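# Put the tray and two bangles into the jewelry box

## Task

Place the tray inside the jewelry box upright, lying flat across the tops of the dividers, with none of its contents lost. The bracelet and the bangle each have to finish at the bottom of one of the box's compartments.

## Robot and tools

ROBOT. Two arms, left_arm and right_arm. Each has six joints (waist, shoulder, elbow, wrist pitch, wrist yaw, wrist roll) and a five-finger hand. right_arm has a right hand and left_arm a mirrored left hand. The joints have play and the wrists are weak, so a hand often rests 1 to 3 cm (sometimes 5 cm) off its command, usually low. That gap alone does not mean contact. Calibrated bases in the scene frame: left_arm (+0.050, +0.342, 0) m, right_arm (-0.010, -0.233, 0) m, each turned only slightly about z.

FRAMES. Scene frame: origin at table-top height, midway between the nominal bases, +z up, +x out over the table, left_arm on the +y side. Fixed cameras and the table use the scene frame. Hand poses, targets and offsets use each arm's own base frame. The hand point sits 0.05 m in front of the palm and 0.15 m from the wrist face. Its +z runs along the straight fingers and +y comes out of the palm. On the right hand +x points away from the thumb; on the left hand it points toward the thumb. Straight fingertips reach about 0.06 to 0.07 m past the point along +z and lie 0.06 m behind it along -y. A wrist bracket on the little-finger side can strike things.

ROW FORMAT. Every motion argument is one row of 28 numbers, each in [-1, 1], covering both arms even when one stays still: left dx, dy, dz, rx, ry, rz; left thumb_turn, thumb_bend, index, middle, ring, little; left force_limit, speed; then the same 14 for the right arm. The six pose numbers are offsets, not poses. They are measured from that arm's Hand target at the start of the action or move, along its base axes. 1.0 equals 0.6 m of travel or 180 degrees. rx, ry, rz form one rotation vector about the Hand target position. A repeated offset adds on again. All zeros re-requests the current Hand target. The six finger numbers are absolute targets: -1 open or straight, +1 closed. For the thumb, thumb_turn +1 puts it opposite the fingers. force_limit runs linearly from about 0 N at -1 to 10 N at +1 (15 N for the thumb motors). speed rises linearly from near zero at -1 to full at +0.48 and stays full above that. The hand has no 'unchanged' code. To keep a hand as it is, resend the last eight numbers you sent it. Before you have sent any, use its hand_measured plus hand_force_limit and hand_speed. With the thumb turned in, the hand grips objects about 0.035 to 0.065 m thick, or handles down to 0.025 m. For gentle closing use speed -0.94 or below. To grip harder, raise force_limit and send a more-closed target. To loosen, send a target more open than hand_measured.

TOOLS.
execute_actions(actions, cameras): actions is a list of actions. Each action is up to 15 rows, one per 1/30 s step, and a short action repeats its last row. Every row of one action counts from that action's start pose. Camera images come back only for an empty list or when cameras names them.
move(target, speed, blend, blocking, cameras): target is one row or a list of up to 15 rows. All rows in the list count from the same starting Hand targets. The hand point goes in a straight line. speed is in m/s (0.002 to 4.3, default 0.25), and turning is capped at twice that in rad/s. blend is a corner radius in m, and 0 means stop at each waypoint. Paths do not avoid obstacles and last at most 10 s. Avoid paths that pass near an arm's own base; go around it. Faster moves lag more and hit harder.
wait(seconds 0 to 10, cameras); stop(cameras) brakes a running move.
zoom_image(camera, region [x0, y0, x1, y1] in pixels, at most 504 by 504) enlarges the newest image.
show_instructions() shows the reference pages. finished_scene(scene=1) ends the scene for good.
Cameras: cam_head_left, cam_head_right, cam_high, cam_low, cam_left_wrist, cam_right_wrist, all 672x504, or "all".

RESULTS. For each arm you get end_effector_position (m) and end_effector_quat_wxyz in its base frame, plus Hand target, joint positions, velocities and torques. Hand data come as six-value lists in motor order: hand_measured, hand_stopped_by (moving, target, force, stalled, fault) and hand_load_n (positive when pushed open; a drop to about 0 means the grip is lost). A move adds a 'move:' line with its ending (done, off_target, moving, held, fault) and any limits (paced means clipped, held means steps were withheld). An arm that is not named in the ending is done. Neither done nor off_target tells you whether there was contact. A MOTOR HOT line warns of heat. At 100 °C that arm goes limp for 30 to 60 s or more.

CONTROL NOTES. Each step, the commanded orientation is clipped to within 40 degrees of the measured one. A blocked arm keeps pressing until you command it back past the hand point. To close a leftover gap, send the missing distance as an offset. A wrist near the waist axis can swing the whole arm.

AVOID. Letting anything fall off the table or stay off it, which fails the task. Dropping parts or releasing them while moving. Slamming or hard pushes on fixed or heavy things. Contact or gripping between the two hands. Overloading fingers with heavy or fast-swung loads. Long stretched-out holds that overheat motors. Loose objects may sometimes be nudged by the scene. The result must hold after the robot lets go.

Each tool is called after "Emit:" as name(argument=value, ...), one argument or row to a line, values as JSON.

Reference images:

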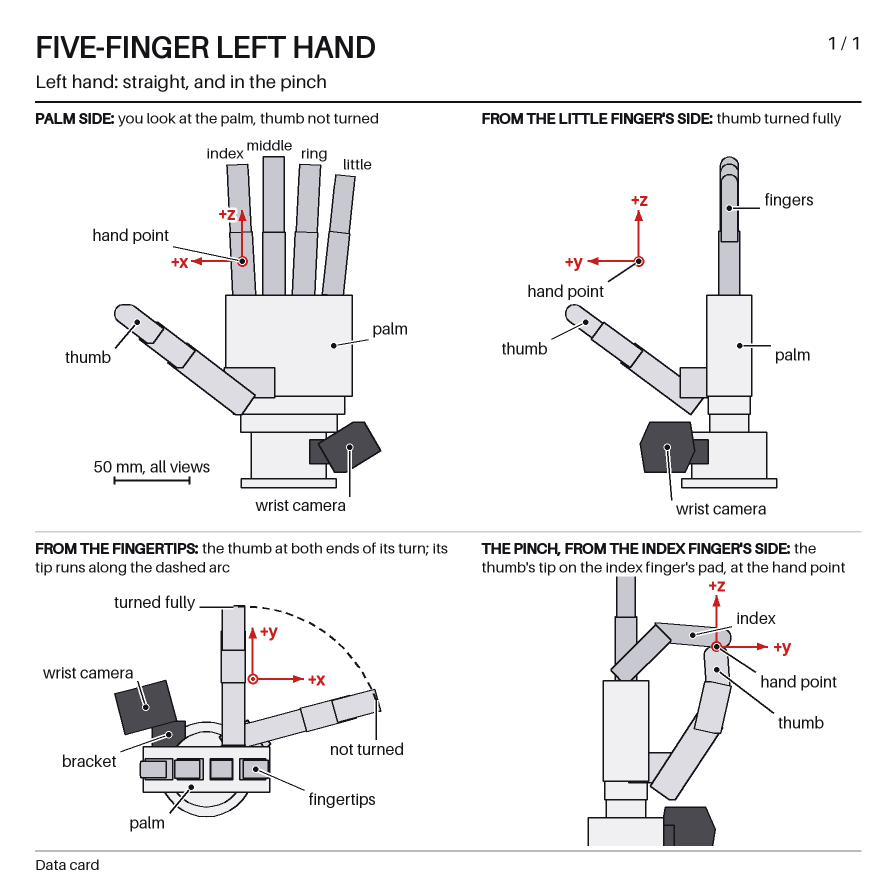

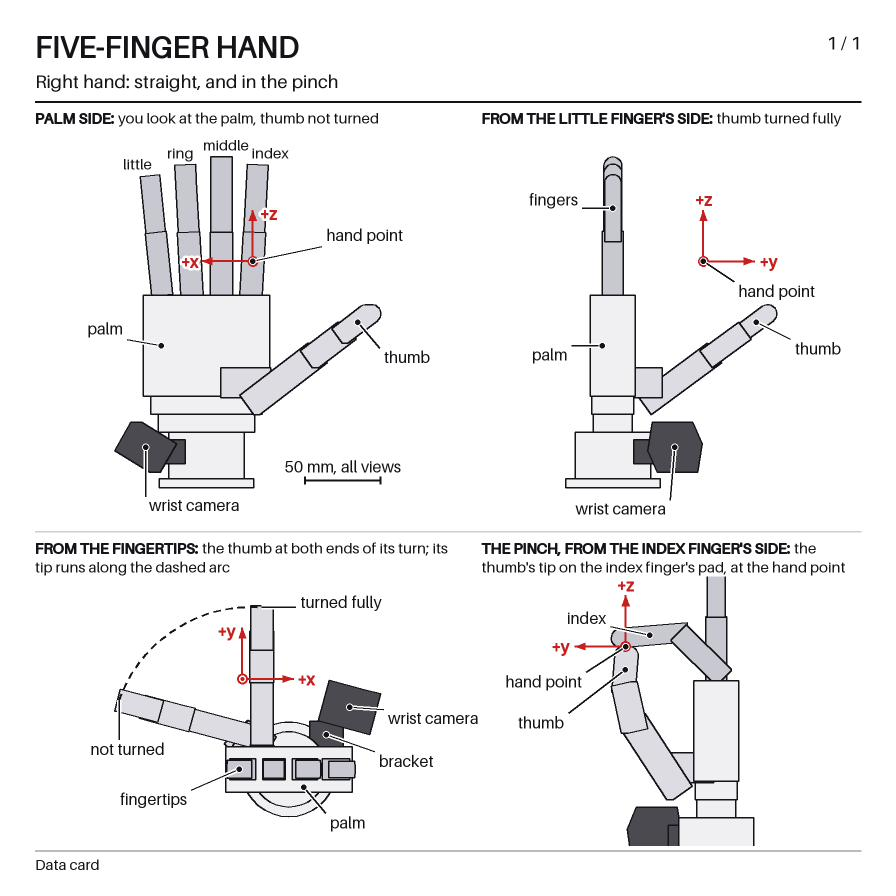

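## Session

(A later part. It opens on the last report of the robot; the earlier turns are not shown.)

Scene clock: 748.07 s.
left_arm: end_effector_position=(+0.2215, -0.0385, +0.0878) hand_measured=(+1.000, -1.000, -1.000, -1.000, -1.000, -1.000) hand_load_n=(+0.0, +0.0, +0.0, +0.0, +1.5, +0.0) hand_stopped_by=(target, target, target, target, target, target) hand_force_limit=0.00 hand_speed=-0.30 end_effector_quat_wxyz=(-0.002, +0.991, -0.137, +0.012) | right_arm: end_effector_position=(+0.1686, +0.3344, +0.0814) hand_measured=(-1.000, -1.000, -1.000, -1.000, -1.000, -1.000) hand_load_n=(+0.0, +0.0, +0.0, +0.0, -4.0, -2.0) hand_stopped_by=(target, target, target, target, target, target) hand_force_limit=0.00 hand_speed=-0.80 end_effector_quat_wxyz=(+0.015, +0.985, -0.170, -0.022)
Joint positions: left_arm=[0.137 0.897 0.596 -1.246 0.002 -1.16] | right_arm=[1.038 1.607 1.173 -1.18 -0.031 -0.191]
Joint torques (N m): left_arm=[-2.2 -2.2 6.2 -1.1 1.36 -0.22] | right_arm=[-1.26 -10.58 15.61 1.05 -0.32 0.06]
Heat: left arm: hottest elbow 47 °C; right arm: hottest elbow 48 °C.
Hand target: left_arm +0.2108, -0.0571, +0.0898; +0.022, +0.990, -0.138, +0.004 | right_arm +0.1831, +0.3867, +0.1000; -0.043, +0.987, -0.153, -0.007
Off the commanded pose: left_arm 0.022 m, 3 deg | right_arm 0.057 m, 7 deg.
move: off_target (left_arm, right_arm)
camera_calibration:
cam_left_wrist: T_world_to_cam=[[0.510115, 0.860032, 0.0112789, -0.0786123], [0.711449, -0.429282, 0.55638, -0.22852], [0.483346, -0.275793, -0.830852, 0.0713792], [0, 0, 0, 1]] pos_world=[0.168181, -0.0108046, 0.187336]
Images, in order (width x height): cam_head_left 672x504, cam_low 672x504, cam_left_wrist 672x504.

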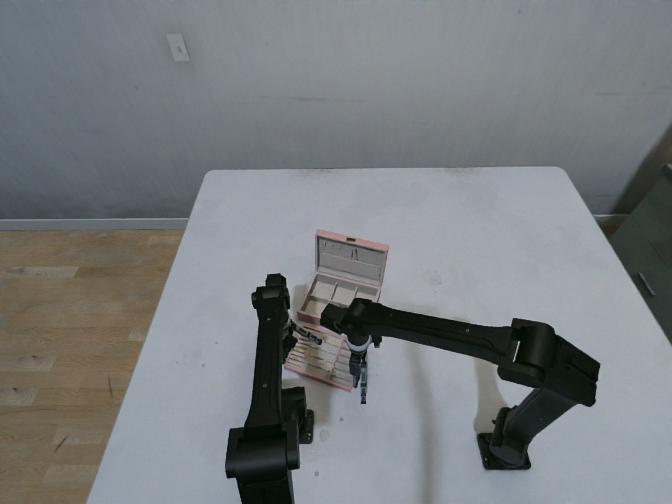

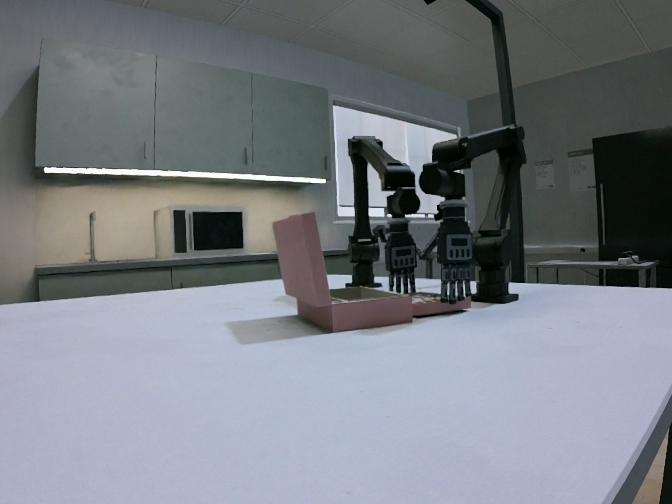

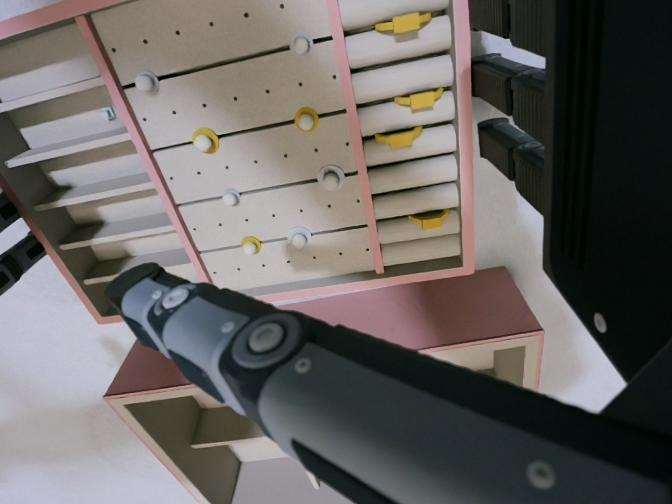

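Emit:
move(
  target=[-0.002,-0.0064,0.05,0,0,0,1,-1,-1,-1,-1,-1,0,-0.3,0.002,0.0064,0.06,0,0,0,-1,-1,-1,-1,-1,-1,0,-0.8],
  speed=0.05,
  cameras=["cam_low","cam_head_left","cam_left_wrist","cam_high"],
)

Emit:
zoom_image(
  camera="cam_low",
  region=[360, 230, 500, 330],
)

Scene clock: 765.30 s.
left_arm: end_effector_position=(+0.2038, -0.0456, +0.0933) hand_measured=(+1.000, -1.000, -1.000, -1.000, -1.000, -1.000) hand_load_n=(+0.0, +0.0, +0.0, +0.0, +1.0, +0.0) hand_stopped_by=(target, target, target, target, target, target) hand_force_limit=0.00 hand_speed=-0.30 end_effector_quat_wxyz=(+0.003, +0.991, -0.133, -0.009) | right_arm: end_effector_position=(+0.1622, +0.3263, +0.1000) hand_measured=(-1.000, -1.000, -1.000, -1.000, -1.000, -1.000) hand_load_n=(+0.0, +0.0, -4.5, -2.0, +0.0, +0.0) hand_stopped_by=(target, target, target, target, target, target) hand_force_limit=0.00 hand_speed=-0.80 end_effector_quat_wxyz=(+0.045, +0.985, -0.162, -0.034)
Joint positions: left_arm=[0.112 0.865 0.596 -1.321 0.002 -1.192] | right_arm=[1.045 1.61 1.215 -1.282 -0.031 -0.203]
Joint torques (N m): left_arm=[-1.67 -1.9 11.08 -1.87 1.42 -0.08] | right_arm=[-0.79 -12.69 17.95 0.92 -0.37 0.04]
Heat: left arm: hottest elbow 47 °C; right arm: hottest elbow 51 °C.
Hand target: left_arm +0.2096, -0.0609, +0.1198; +0.022, +0.990, -0.138, +0.004 | right_arm +0.1843, +0.3906, +0.1360; -0.043, +0.987, -0.153, -0.007
Off the commanded pose: left_arm 0.031 m, 3 deg | right_arm 0.077 m, 11 deg.
move: off_target (left_arm, right_arm)
camera_calibration:
cam_left_wrist: T_world_to_cam=[[0.503396, 0.863924, -0.0150658, -0.059526], [0.73787, -0.420743, 0.527753, -0.22439], [0.4496, -0.276785, -0.849264, 0.0909687], [0, 0, 0, 1]] pos_world=[0.154636, -0.0178058, 0.194782]
Images, in order (width x height): cam_head_left 672x504, cam_high 672x504, cam_low 672x504, cam_left_wrist 672x504.

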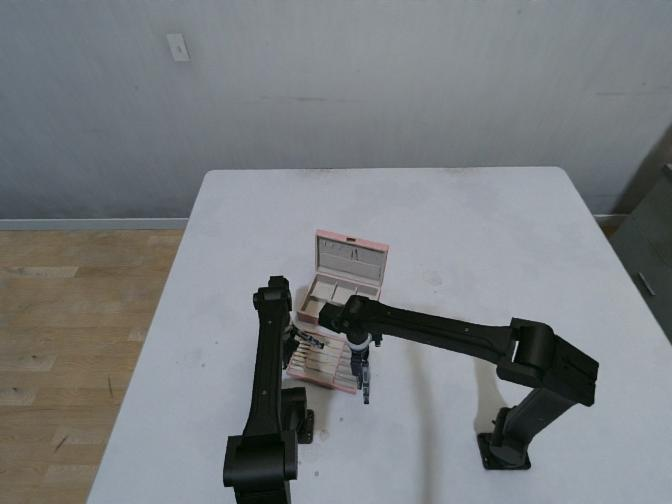

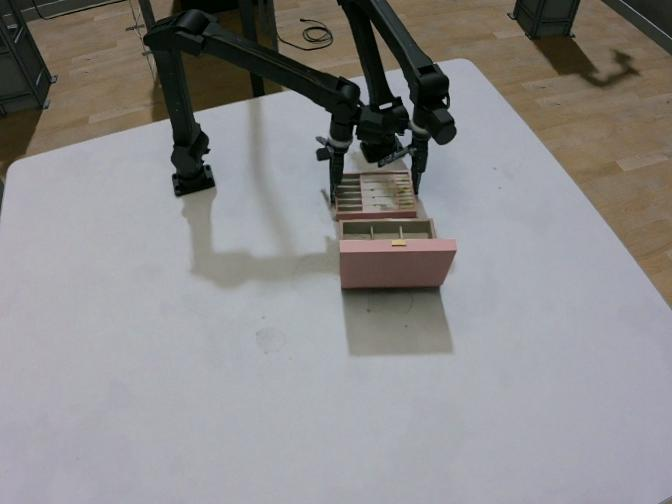

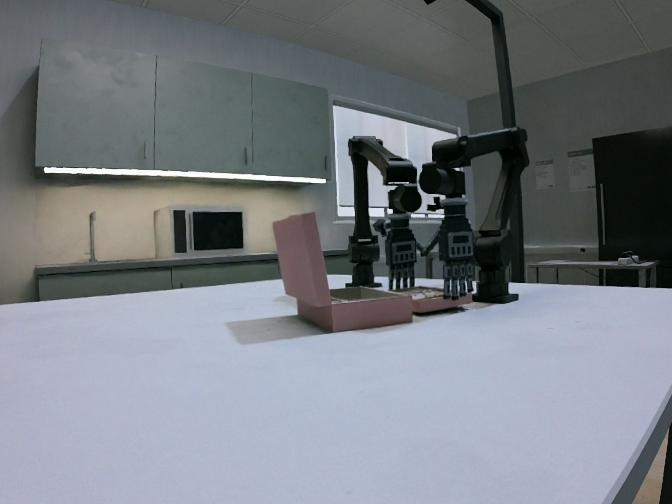

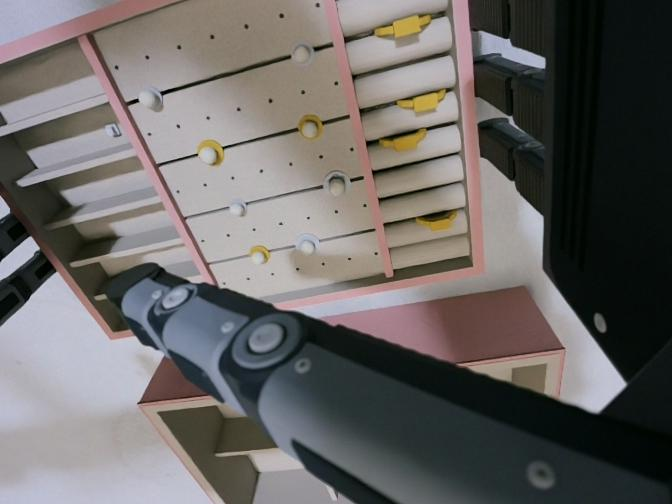

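Scaled by 3.600 from the camera's 672x504 image, which has a finer 960x720 frame.

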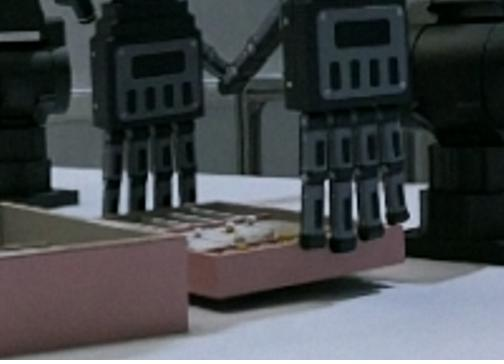

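Emit:
move(
  target=[0,0,0.0667,0,0,0,1,-1,-1,-1,-1,-1,0,-0.3,0.004,0.004,0.0667,0.04,0,0,-1,-1,-1,-1,-1,-1,0,-0.8],
  speed=0.06,
  cameras=["cam_low","cam_head_left","cam_left_wrist","cam_high"],
)

Emit:
zoom_image(
  camera="cam_low",
  region=[360, 230, 500, 330],
)

Scene clock: 784.53 s.
left_arm: end_effector_position=(+0.2070, -0.0440, +0.1337) hand_measured=(+1.000, -1.000, -1.000, -1.000, -1.000, -1.000) hand_load_n=(+0.0, +0.0, +0.0, +0.5, +1.5, +0.0) hand_stopped_by=(target, target, target, target, target, target) hand_force_limit=0.00 hand_speed=-0.30 end_effector_quat_wxyz=(+0.000, +0.991, -0.133, -0.009) | right_arm: end_effector_position=(+0.1595, +0.3286, +0.1193) hand_measured=(-1.000, -1.000, -1.000, -1.000, -1.000, -1.000) hand_load_n=(+0.0, +0.0, -2.0, -3.0, -4.0, +0.0) hand_stopped_by=(target, target, target, target, target, target) hand_force_limit=0.00 hand_speed=-0.80 end_effector_quat_wxyz=(+0.014, +0.986, -0.163, -0.044)
Joint positions: left_arm=[0.112 0.845 0.696 -1.439 -0.004 -1.192] | right_arm=[1.034 1.558 1.215 -1.286 -0.073 -0.212]
Joint torques (N m): left_arm=[-1.49 -1.85 11.15 -1.78 1.62 -0.09] | right_arm=[-1.79 -16.03 18.24 1.65 -1.37 -0.07]
Heat: left arm: hottest elbow 50 °C; right arm: hottest elbow 59 °C.
Hand target: left_arm +0.2096, -0.0609, +0.1598; +0.022, +0.990, -0.138, +0.004 | right_arm +0.1867, +0.3930, +0.1760; -0.105, +0.983, -0.152, -0.017
Off the commanded pose: left_arm 0.031 m, 3 deg | right_arm 0.090 m, 14 deg.
move: off_target (left_arm, right_arm)
camera_calibration:
cam_left_wrist: T_world_to_cam=[[0.503534, 0.863926, -0.00919326, -0.0626488], [0.737349, -0.424165, 0.525737, -0.24718], [0.450299, -0.271505, -0.850597, 0.124514], [0, 0, 0, 1]] pos_world=[0.157735, -0.016915, 0.235287]
Images, in order (width x height): cam_head_left 672x504, cam_high 672x504, cam_low 672x504, cam_left_wrist 672x504.

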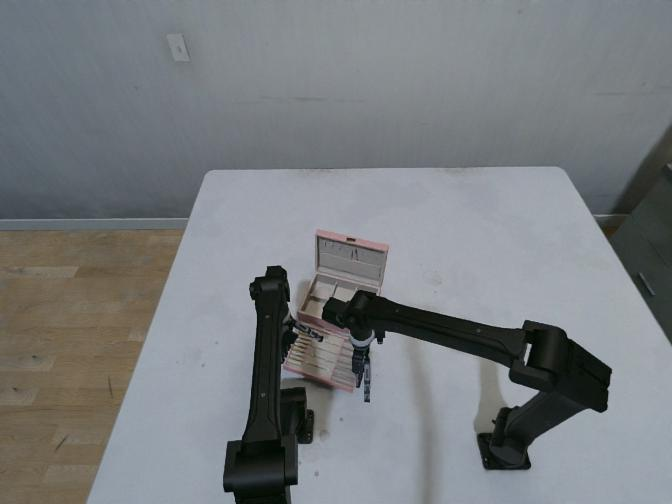

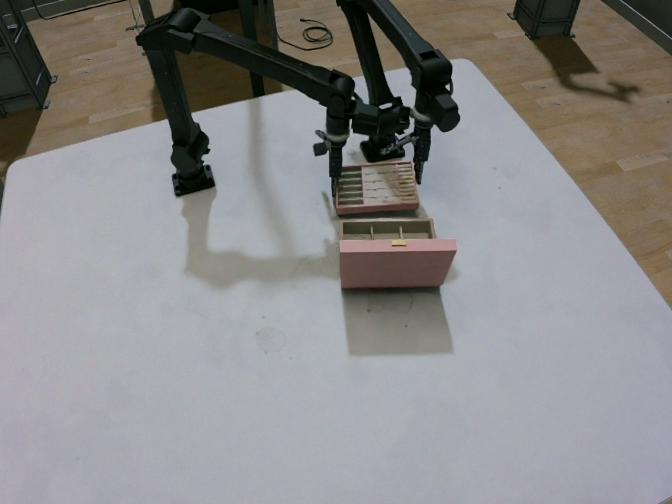

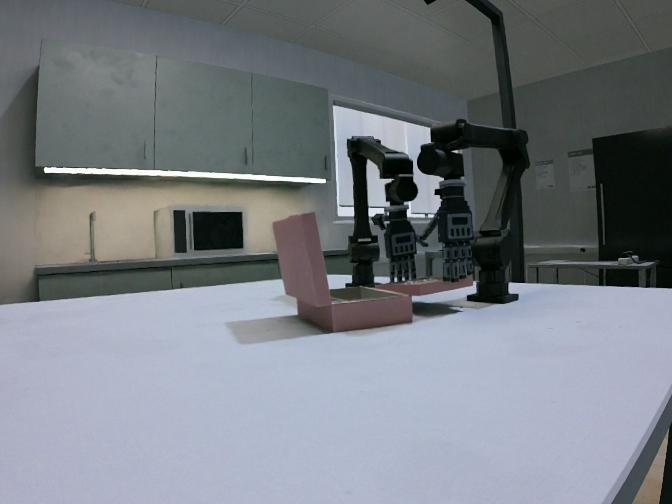

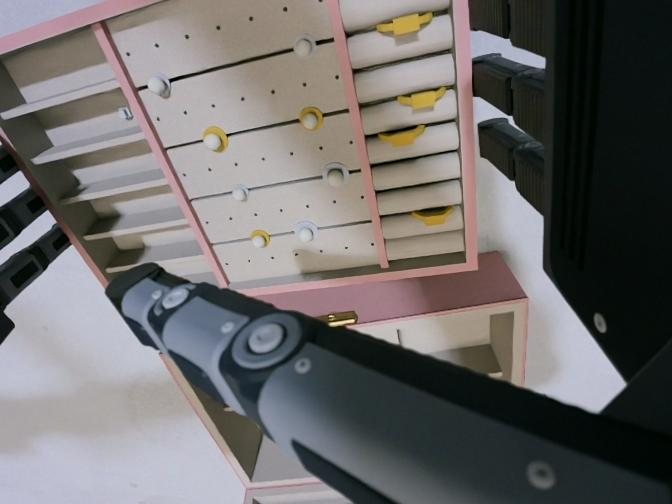

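Scaled by 3.600 from the camera's 672x504 image, which has a finer 960x720 frame.

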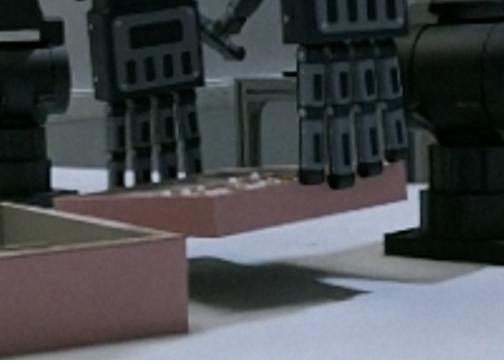

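Emit:
move(
  target=[0,0,0.0583,0,0,0,1,-1,-1,-1,-1,-1,0,-0.3,0.004,0.002,0.075,0.0,0,0,-1,-1,-1,-1,-1,-1,0,-0.8],
  speed=0.06,
  cameras=["cam_low","cam_head_left","cam_left_wrist","cam_high"],
)

Emit:
zoom_image(
  camera="cam_low",
  region=[360, 200, 500, 330],
)

Emit:
zoom_image(
  camera="cam_high",
  region=[280, 120, 460, 260],
)

Scene clock: 796.33 s.
left_arm: end_effector_position=(+0.2098, -0.0428, +0.1671) hand_measured=(+1.000, -1.000, -1.000, -1.000, -1.000, -1.000) hand_load_n=(+0.0, +0.0, +0.0, +0.0, +2.0, +0.0) hand_stopped_by=(target, target, target, target, target, target) hand_force_limit=0.00 hand_speed=-0.30 end_effector_quat_wxyz=(-0.002, +0.991, -0.133, -0.009) | right_arm: end_effector_position=(+0.1612, +0.3287, +0.1646) hand_measured=(-1.000, -1.000, -1.000, -1.000, -1.000, -1.000) hand_load_n=(+0.0, +0.0, -2.5, -3.5, -4.5, +0.0) hand_stopped_by=(target, target, target, target, target, target) hand_force_limit=0.00 hand_speed=-0.80 end_effector_quat_wxyz=(+0.015, +0.985, -0.163, -0.047)
Joint positions: left_arm=[0.112 0.842 0.783 -1.528 -0.009 -1.192] | right_arm=[1.029 1.531 1.305 -1.408 -0.076 -0.217]
Joint torques (N m): left_arm=[-1.44 -1.73 11.36 -1.95 1.8 -0.1] | right_arm=[-2.14 -14.92 20.11 1.95 -1.2 -0.08]
Heat: left arm: hottest elbow 52 °C; right arm: hottest elbow 63 °C.
Hand target: left_arm +0.2096, -0.0609, +0.1948; +0.022, +0.990, -0.138, +0.004 | right_arm +0.1891, +0.3942, +0.2210; -0.105, +0.983, -0.152, -0.017
Off the commanded pose: left_arm 0.033 m, 3 deg | right_arm 0.091 m, 14 deg.
move: off_target (left_arm, right_arm)
camera_calibration:
cam_left_wrist: T_world_to_cam=[[0.503588, 0.863931, -0.00464125, -0.0656169], [0.736826, -0.426681, 0.524434, -0.266053], [0.451094, -0.267518, -0.851439, 0.152174], [0, 0, 0, 1]] pos_world=[0.160434, -0.0161219, 0.26879]
Images, in order (width x height): cam_head_left 672x504, cam_high 672x504, cam_low 672x504, cam_left_wrist 672x504.

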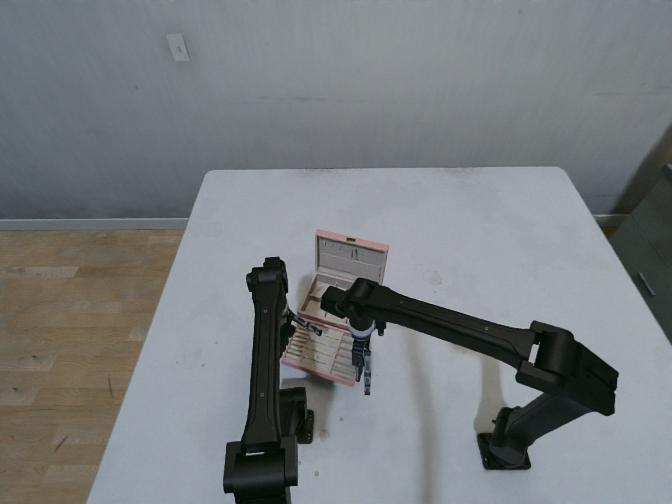

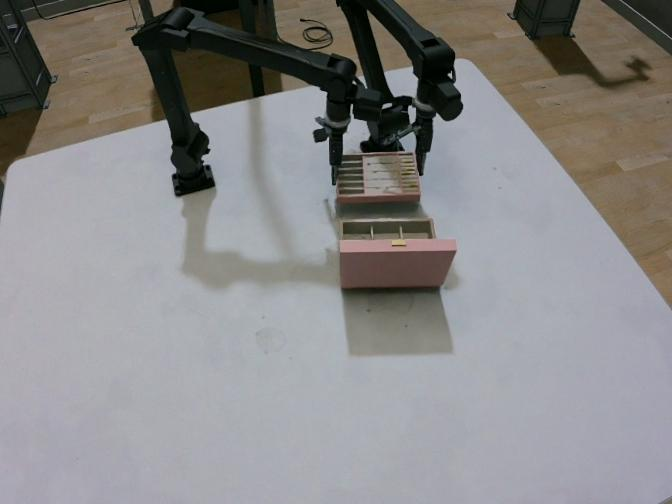

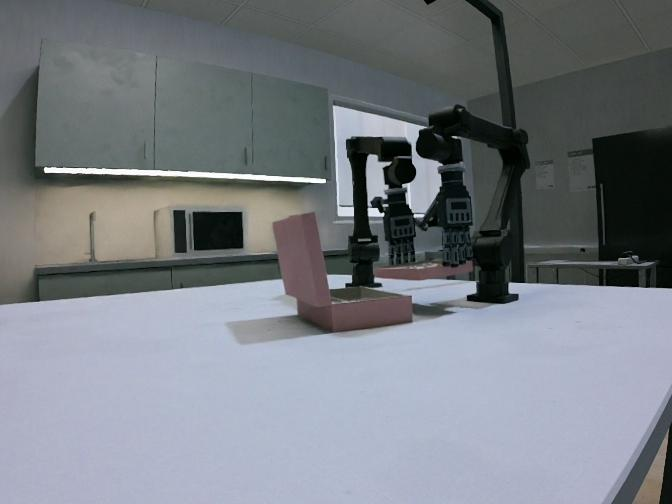

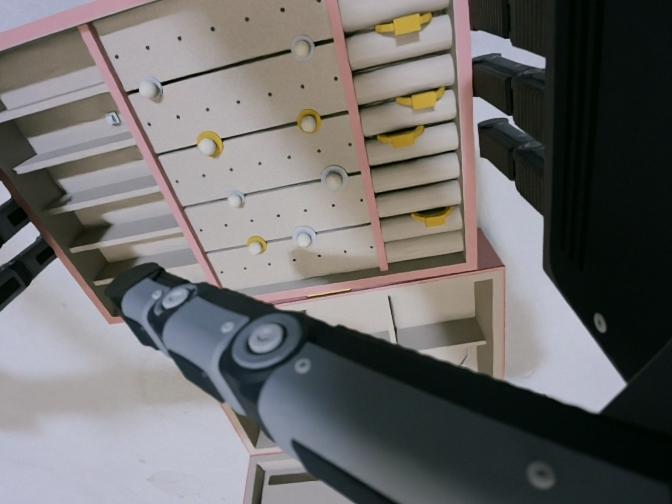

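Scaled by 3.600 from the camera's 672x504 image, which has a finer 960x720 frame.

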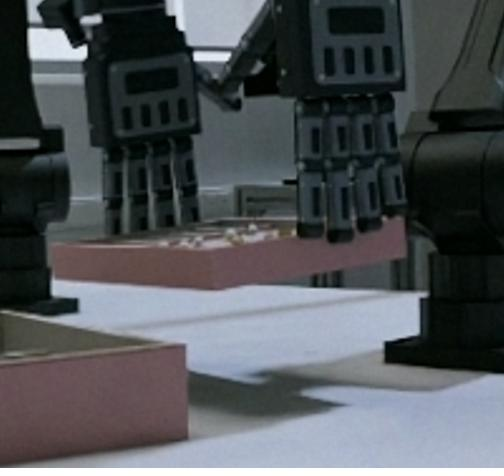

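Scaled by 2.800 from the camera's 672x504 image, which has a finer 960x720 frame.

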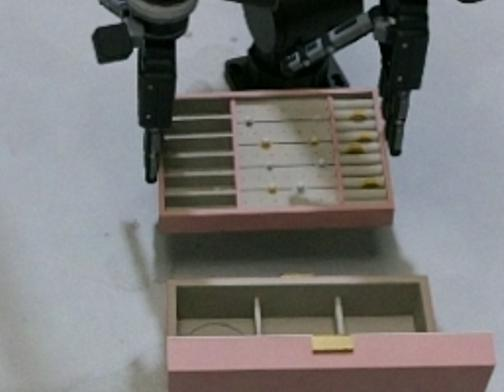

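Emit:
move(
  target=[0.1083,-0.0233,0.01,0,0,0,1,-1,-1,-1,-1,-1,0,-0.3,0.1075,-0.0267,0.01,0.0,0,0,-1,-1,-1,-1,-1,-1,0,-0.8],
  speed=0.05,
  cameras=["cam_low","cam_head_left","cam_left_wrist","cam_high"],
)

Emit:
zoom_image(
  camera="cam_low",
  region=[320, 200, 500, 330],
)

Emit:
zoom_image(
  camera="cam_high",
  region=[280, 120, 460, 260],
)

Scene clock: 838.47 s.
left_arm: end_effector_position=(+0.2637, -0.0494, +0.1774) hand_measured=(+1.000, -1.000, -1.000, -1.000, -1.000, -1.000) hand_load_n=(+0.0, +0.0, +0.0, +0.5, +1.5, +0.0) hand_stopped_by=(target, target, target, target, target, target) hand_force_limit=0.00 hand_speed=-0.30 end_effector_quat_wxyz=(-0.002, +0.992, -0.127, -0.016) | right_arm: end_effector_position=(+0.2214, +0.3149, +0.1861) hand_measured=(-1.000, -1.000, -1.000, -1.000, -1.000, -1.000) hand_load_n=(+0.0, +0.0, -6.0, -4.0, -1.5, +0.0) hand_stopped_by=(target, target, target, target, target, target) hand_force_limit=0.00 hand_speed=-0.80 end_effector_quat_wxyz=(-0.005, +0.987, -0.156, -0.048)
Joint positions: left_arm=[0.06 1.011 0.903 -1.494 -0.01 -1.256] | right_arm=[0.896 1.557 1.399 -1.451 -0.088 -0.364]
Joint torques (N m): left_arm=[-3.31 -2.55 11.22 -0.51 1.87 -0.18] | right_arm=[-1.73 -11.16 19.89 2.19 -1.74 0.17]
Heat: left arm: hottest elbow 51 °C; right arm: hottest elbow 67 °C.
Hand target: left_arm +0.2746, -0.0749, +0.2008; +0.022, +0.990, -0.138, +0.004 | right_arm +0.2536, +0.3782, +0.2270; -0.105, +0.983, -0.152, -0.017
Off the commanded pose: left_arm 0.036 m, 4 deg | right_arm 0.082 m, 12 deg.
move: off_target (left_arm, right_arm)
camera_calibration:
cam_left_wrist: T_world_to_cam=[[0.492857, 0.870047, -0.0105173, -0.0828093], [0.74974, -0.41851, 0.51258, -0.31493], [0.441567, -0.260514, -0.858575, 0.139013], [0, 0, 0, 1]] pos_world=[0.215546, -0.0235388, 0.279909]
Images, in order (width x height): cam_head_left 672x504, cam_high 672x504, cam_low 672x504, cam_left_wrist 672x504.

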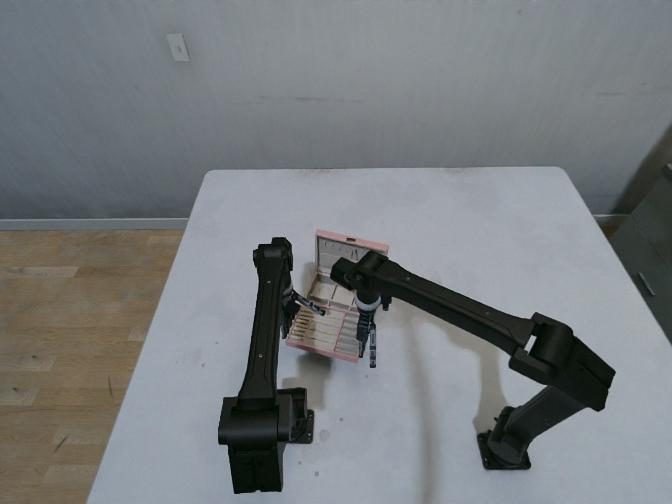

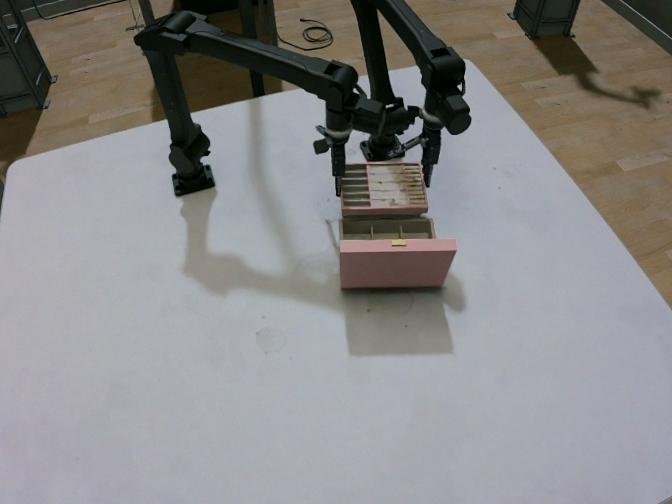

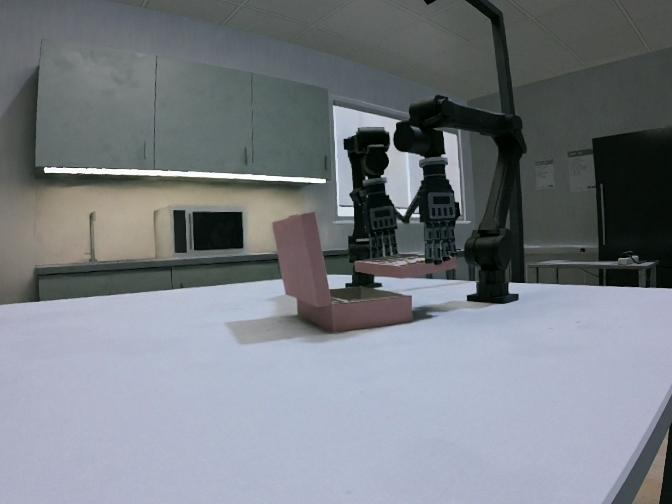

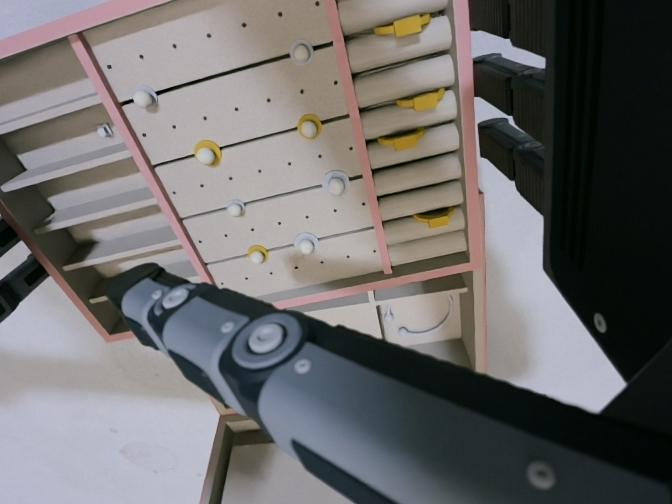

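Scaled by 2.800 from the camera's 672x504 image, which has a finer 960x720 frame.

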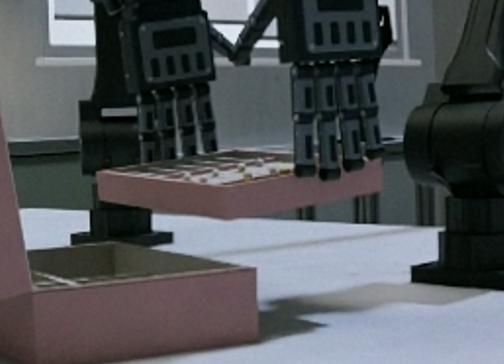

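Scaled by 2.800 from the camera's 672x504 image, which has a finer 960x720 frame.

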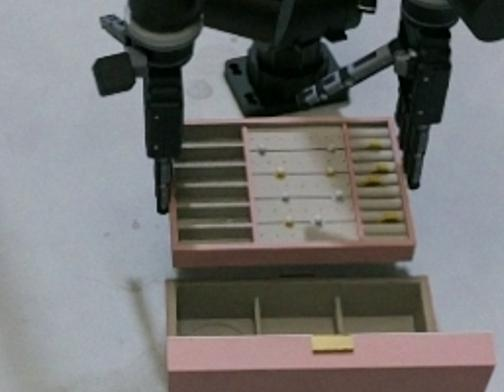

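Emit:
move(
  target=[0.1197,-0.026,0.02,0,0,-0.008,1,-1,-1,-1,-1,-1,0,-0.3,0.099,-0.0235,-0.005,0.0,0,-0.008,-1,-1,-1,-1,-1,-1,0,-0.8],
  speed=0.06,
  cameras=["cam_low","cam_head_left","cam_left_wrist","cam_high"],
)

Emit:
zoom_image(
  camera="cam_low",
  region=[260, 200, 500, 350],
)

Emit:
zoom_image(
  camera="cam_high",
  region=[280, 120, 460, 260],
)

Emit:
zoom_image(
  camera="cam_head_left",
  region=[270, 220, 420, 360],
)

Scene clock: 864.57 s.
left_arm: end_effector_position=(+0.3341, -0.0588, +0.1899) hand_measured=(+1.000, -1.000, -1.000, -1.000, -1.000, -1.000) hand_load_n=(+0.0, +0.0, +0.0, +0.0, +2.0, +0.0) hand_stopped_by=(target, target, target, target, target, target) hand_force_limit=0.00 hand_speed=-0.30 end_effector_quat_wxyz=(-0.003, +0.990, -0.139, -0.017) | right_arm: end_effector_position=(+0.2815, +0.3076, +0.1832) hand_measured=(-1.000, -1.000, -1.000, -1.000, -1.000, -1.000) hand_load_n=(+0.0, +0.0, -4.5, -3.0, -1.5, +0.0) hand_stopped_by=(target, target, target, target, target, target) hand_force_limit=0.00 hand_speed=-0.80 end_effector_quat_wxyz=(-0.014, +0.984, -0.173, -0.050)
Joint positions: left_arm=[0.019 1.209 1.078 -1.473 -0.01 -1.273] | right_arm=[0.781 1.639 1.492 -1.459 -0.097 -0.444]
Joint torques (N m): left_arm=[-3.55 -4.95 11.32 -0.43 1.9 -0.24] | right_arm=[-1.44 -13.86 19.29 1.54 -1.97 0.09]
Heat: left arm: hottest elbow 55 °C; right arm: hottest elbow 80 °C.
Hand target: left_arm +0.3464, -0.0905, +0.2128; +0.022, +0.988, -0.150, +0.003 | right_arm +0.3130, +0.3641, +0.2240; -0.106, +0.981, -0.164, -0.016
Off the commanded pose: left_arm 0.041 m, 4 deg | right_arm 0.077 m, 11 deg.
move: off_target (left_arm, right_arm)
camera_calibration:
cam_left_wrist: T_world_to_cam=[[0.514101, 0.857662, -0.0107829, -0.117026], [0.739912, -0.43709, 0.511354, -0.375496], [0.433855, -0.270866, -0.859303, 0.118307], [0, 0, 0, 1]] pos_world=[0.286669, -0.0317114, 0.292411]
Images, in order (width x height): cam_head_left 672x504, cam_high 672x504, cam_low 672x504, cam_left_wrist 672x504.

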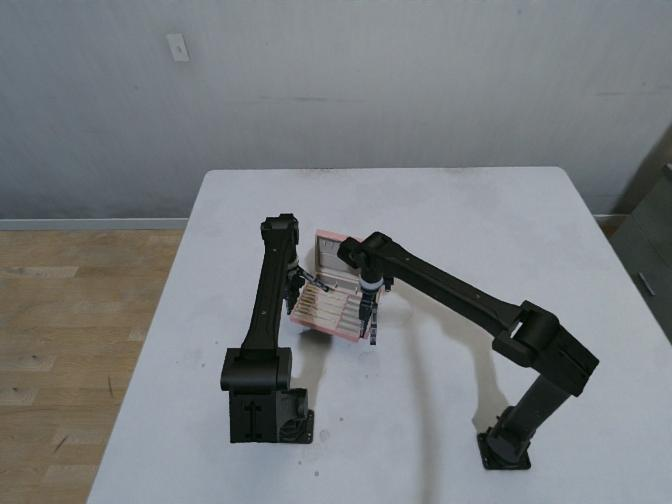

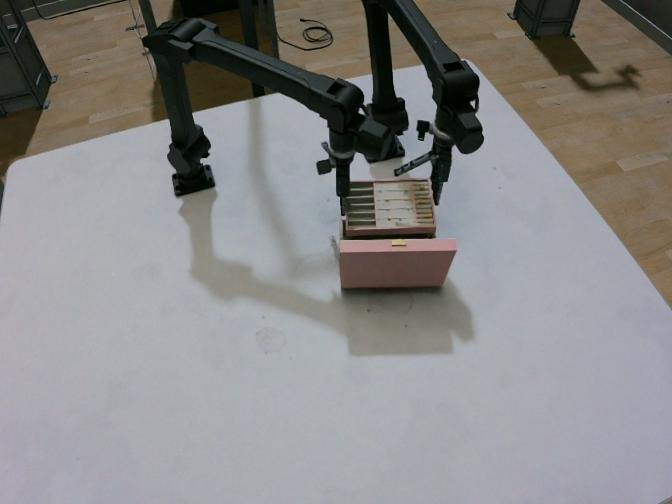

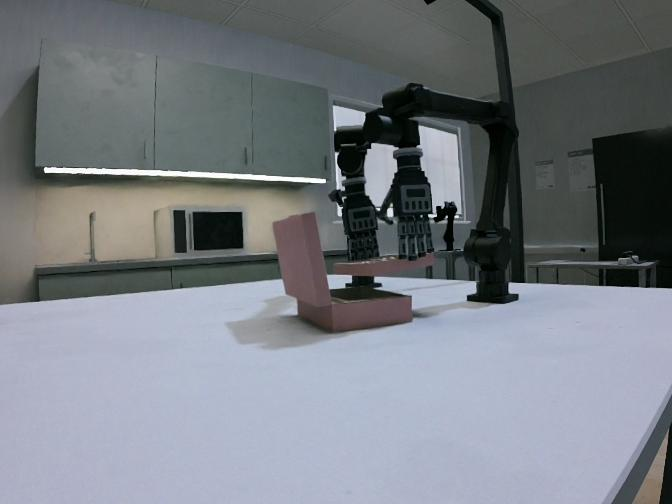

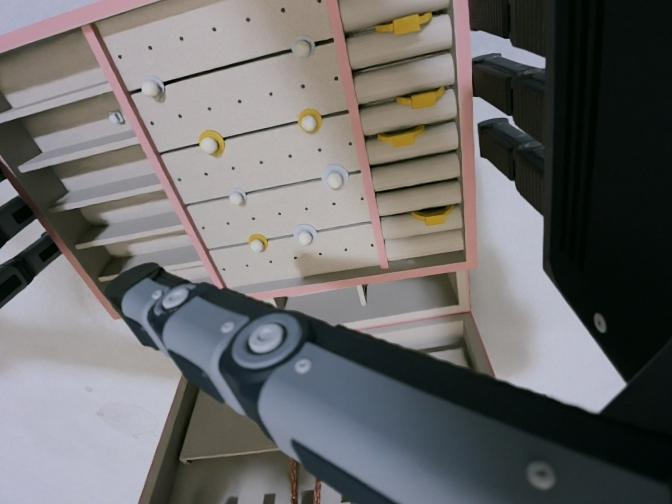

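Scaled by 2.100 from the camera's 672x504 image, which has a finer 960x720 frame.

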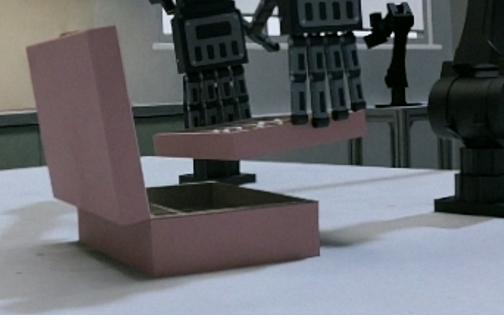

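Scaled by 2.800 from the camera's 672x504 image, which has a finer 960x720 frame.

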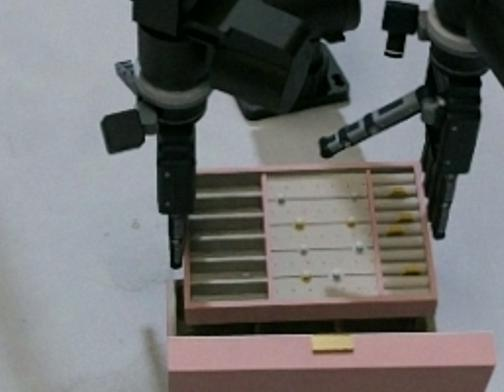

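Scaled by 3.360 from the camera's 672x504 image, which has a finer 960x720 frame.

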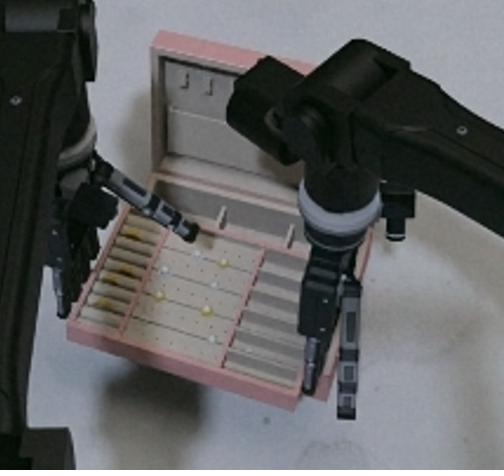

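Emit:
move(
  target=[0.104,-0.038,-0.03,0,0,0,1,-1,-1,-1,-1,-1,0,-0.3,0.103,-0.041,-0.03,0.0,0,0,-1,-1,-1,-1,-1,-1,0,-0.8],
  speed=0.1,
  cameras=["cam_low","cam_head_left","cam_left_wrist","cam_high"],
)

Emit:
zoom_image(
  camera="cam_high",
  region=[280, 120, 460, 260],
)

Emit:
zoom_image(
  camera="cam_head_left",
  region=[270, 220, 420, 360],
)

Scene clock: 880.77 s.
left_arm: end_effector_position=(+0.3833, -0.1109, +0.1723) hand_measured=(+1.000, -1.000, -1.000, -1.000, -1.000, -1.000) hand_load_n=(+0.0, +0.0, +0.0, +0.0, +0.0, +0.0) hand_stopped_by=(target, target, target, target, target, target) hand_force_limit=0.00 hand_speed=-0.30 end_effector_quat_wxyz=(+0.021, +0.987, -0.159, -0.029) | right_arm: end_effector_position=(+0.3563, +0.3187, +0.1854) hand_measured=(-1.000, -1.000, -1.000, -1.000, -1.000, -1.000) hand_load_n=(+0.0, +0.0, +0.0, +0.0, +0.0, +0.0) hand_stopped_by=(target, target, target, target, target, target) hand_force_limit=0.00 hand_speed=-0.80 end_effector_quat_wxyz=(-0.071, +0.981, -0.174, -0.039)
Joint positions: left_arm=[-0.096 1.382 1.179 -1.428 0.039 -1.345] | right_arm=[0.678 1.733 1.633 -1.416 -0.152 -0.537]
Joint torques (N m): left_arm=[1.03 -7 11.99 -0.09 0.03 -0.03] | right_arm=[-1.08 -14.62 14.16 0.31 -0.34 0.03]
Heat: left arm: hottest elbow 56 °C; right arm: hottest elbow 75 °C.
Hand target: left_arm +0.4088, -0.1133, +0.1948; +0.022, +0.988, -0.150, +0.003 | right_arm +0.3748, +0.3395, +0.2060; -0.106, +0.981, -0.164, -0.016
Off the commanded pose: left_arm 0.034 m, 4 deg | right_arm 0.035 m, 5 deg.
move: off_target (left_arm, right_arm)
camera_calibration:
cam_left_wrist: T_world_to_cam=[[0.547434, 0.834352, -0.0646028, -0.103928], [0.737434, -0.444467, 0.508568, -0.425122], [0.39561, -0.326047, -0.858595, 0.0761854], [0, 0, 0, 1]] pos_world=[0.340253, -0.0773999, 0.274902]
Images, in order (width x height): cam_head_left 672x504, cam_high 672x504, cam_low 672x504, cam_left_wrist 672x504.

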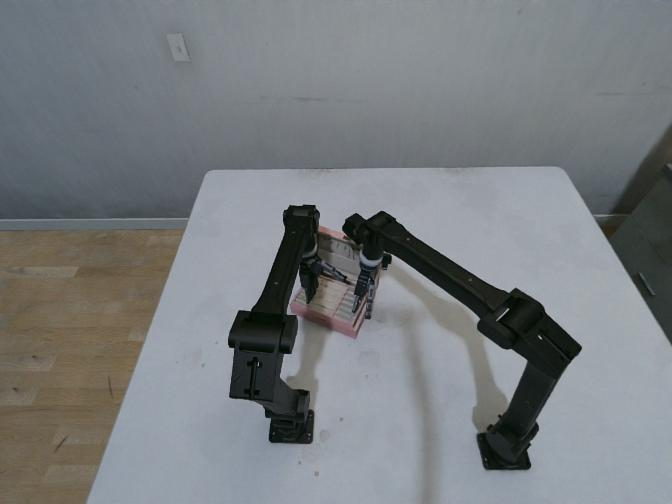

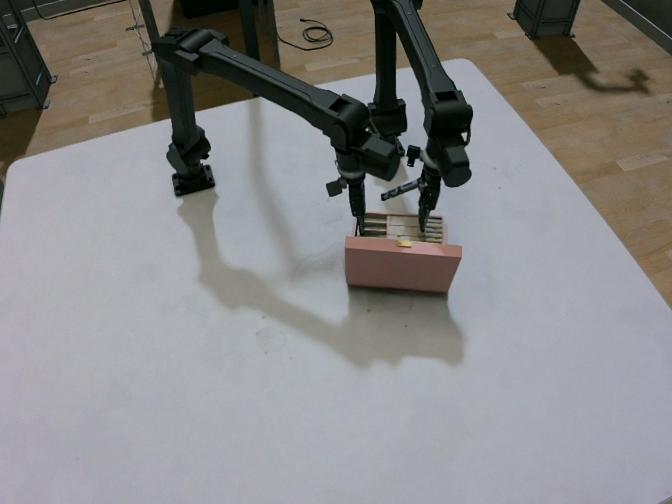

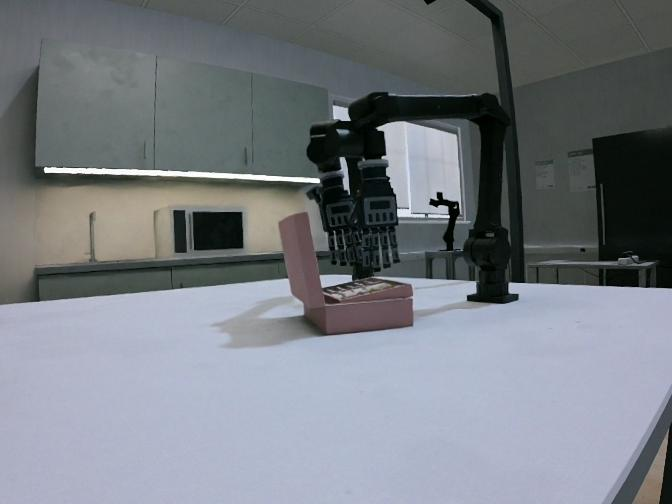

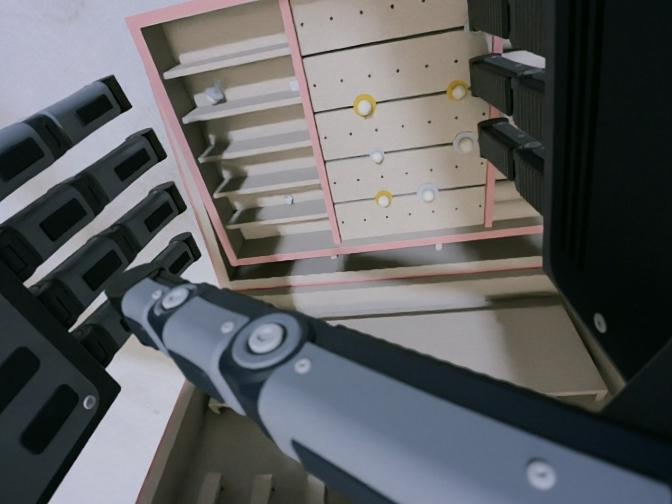

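Scaled by 2.800 from the camera's 672x504 image, which has a finer 960x720 frame.

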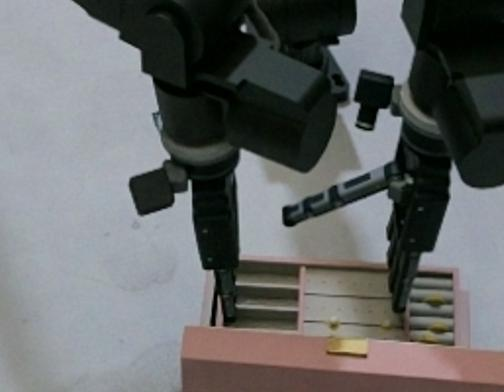

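Scaled by 3.360 from the camera's 672x504 image, which has a finer 960x720 frame.

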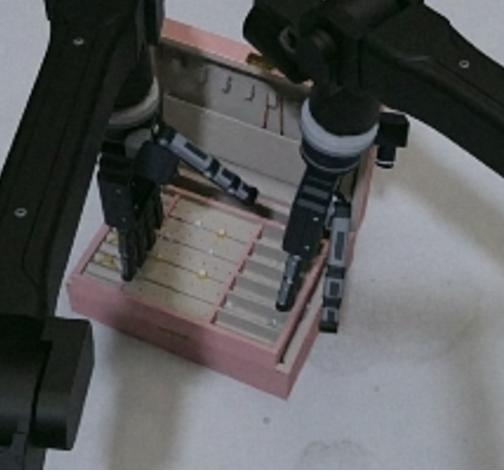

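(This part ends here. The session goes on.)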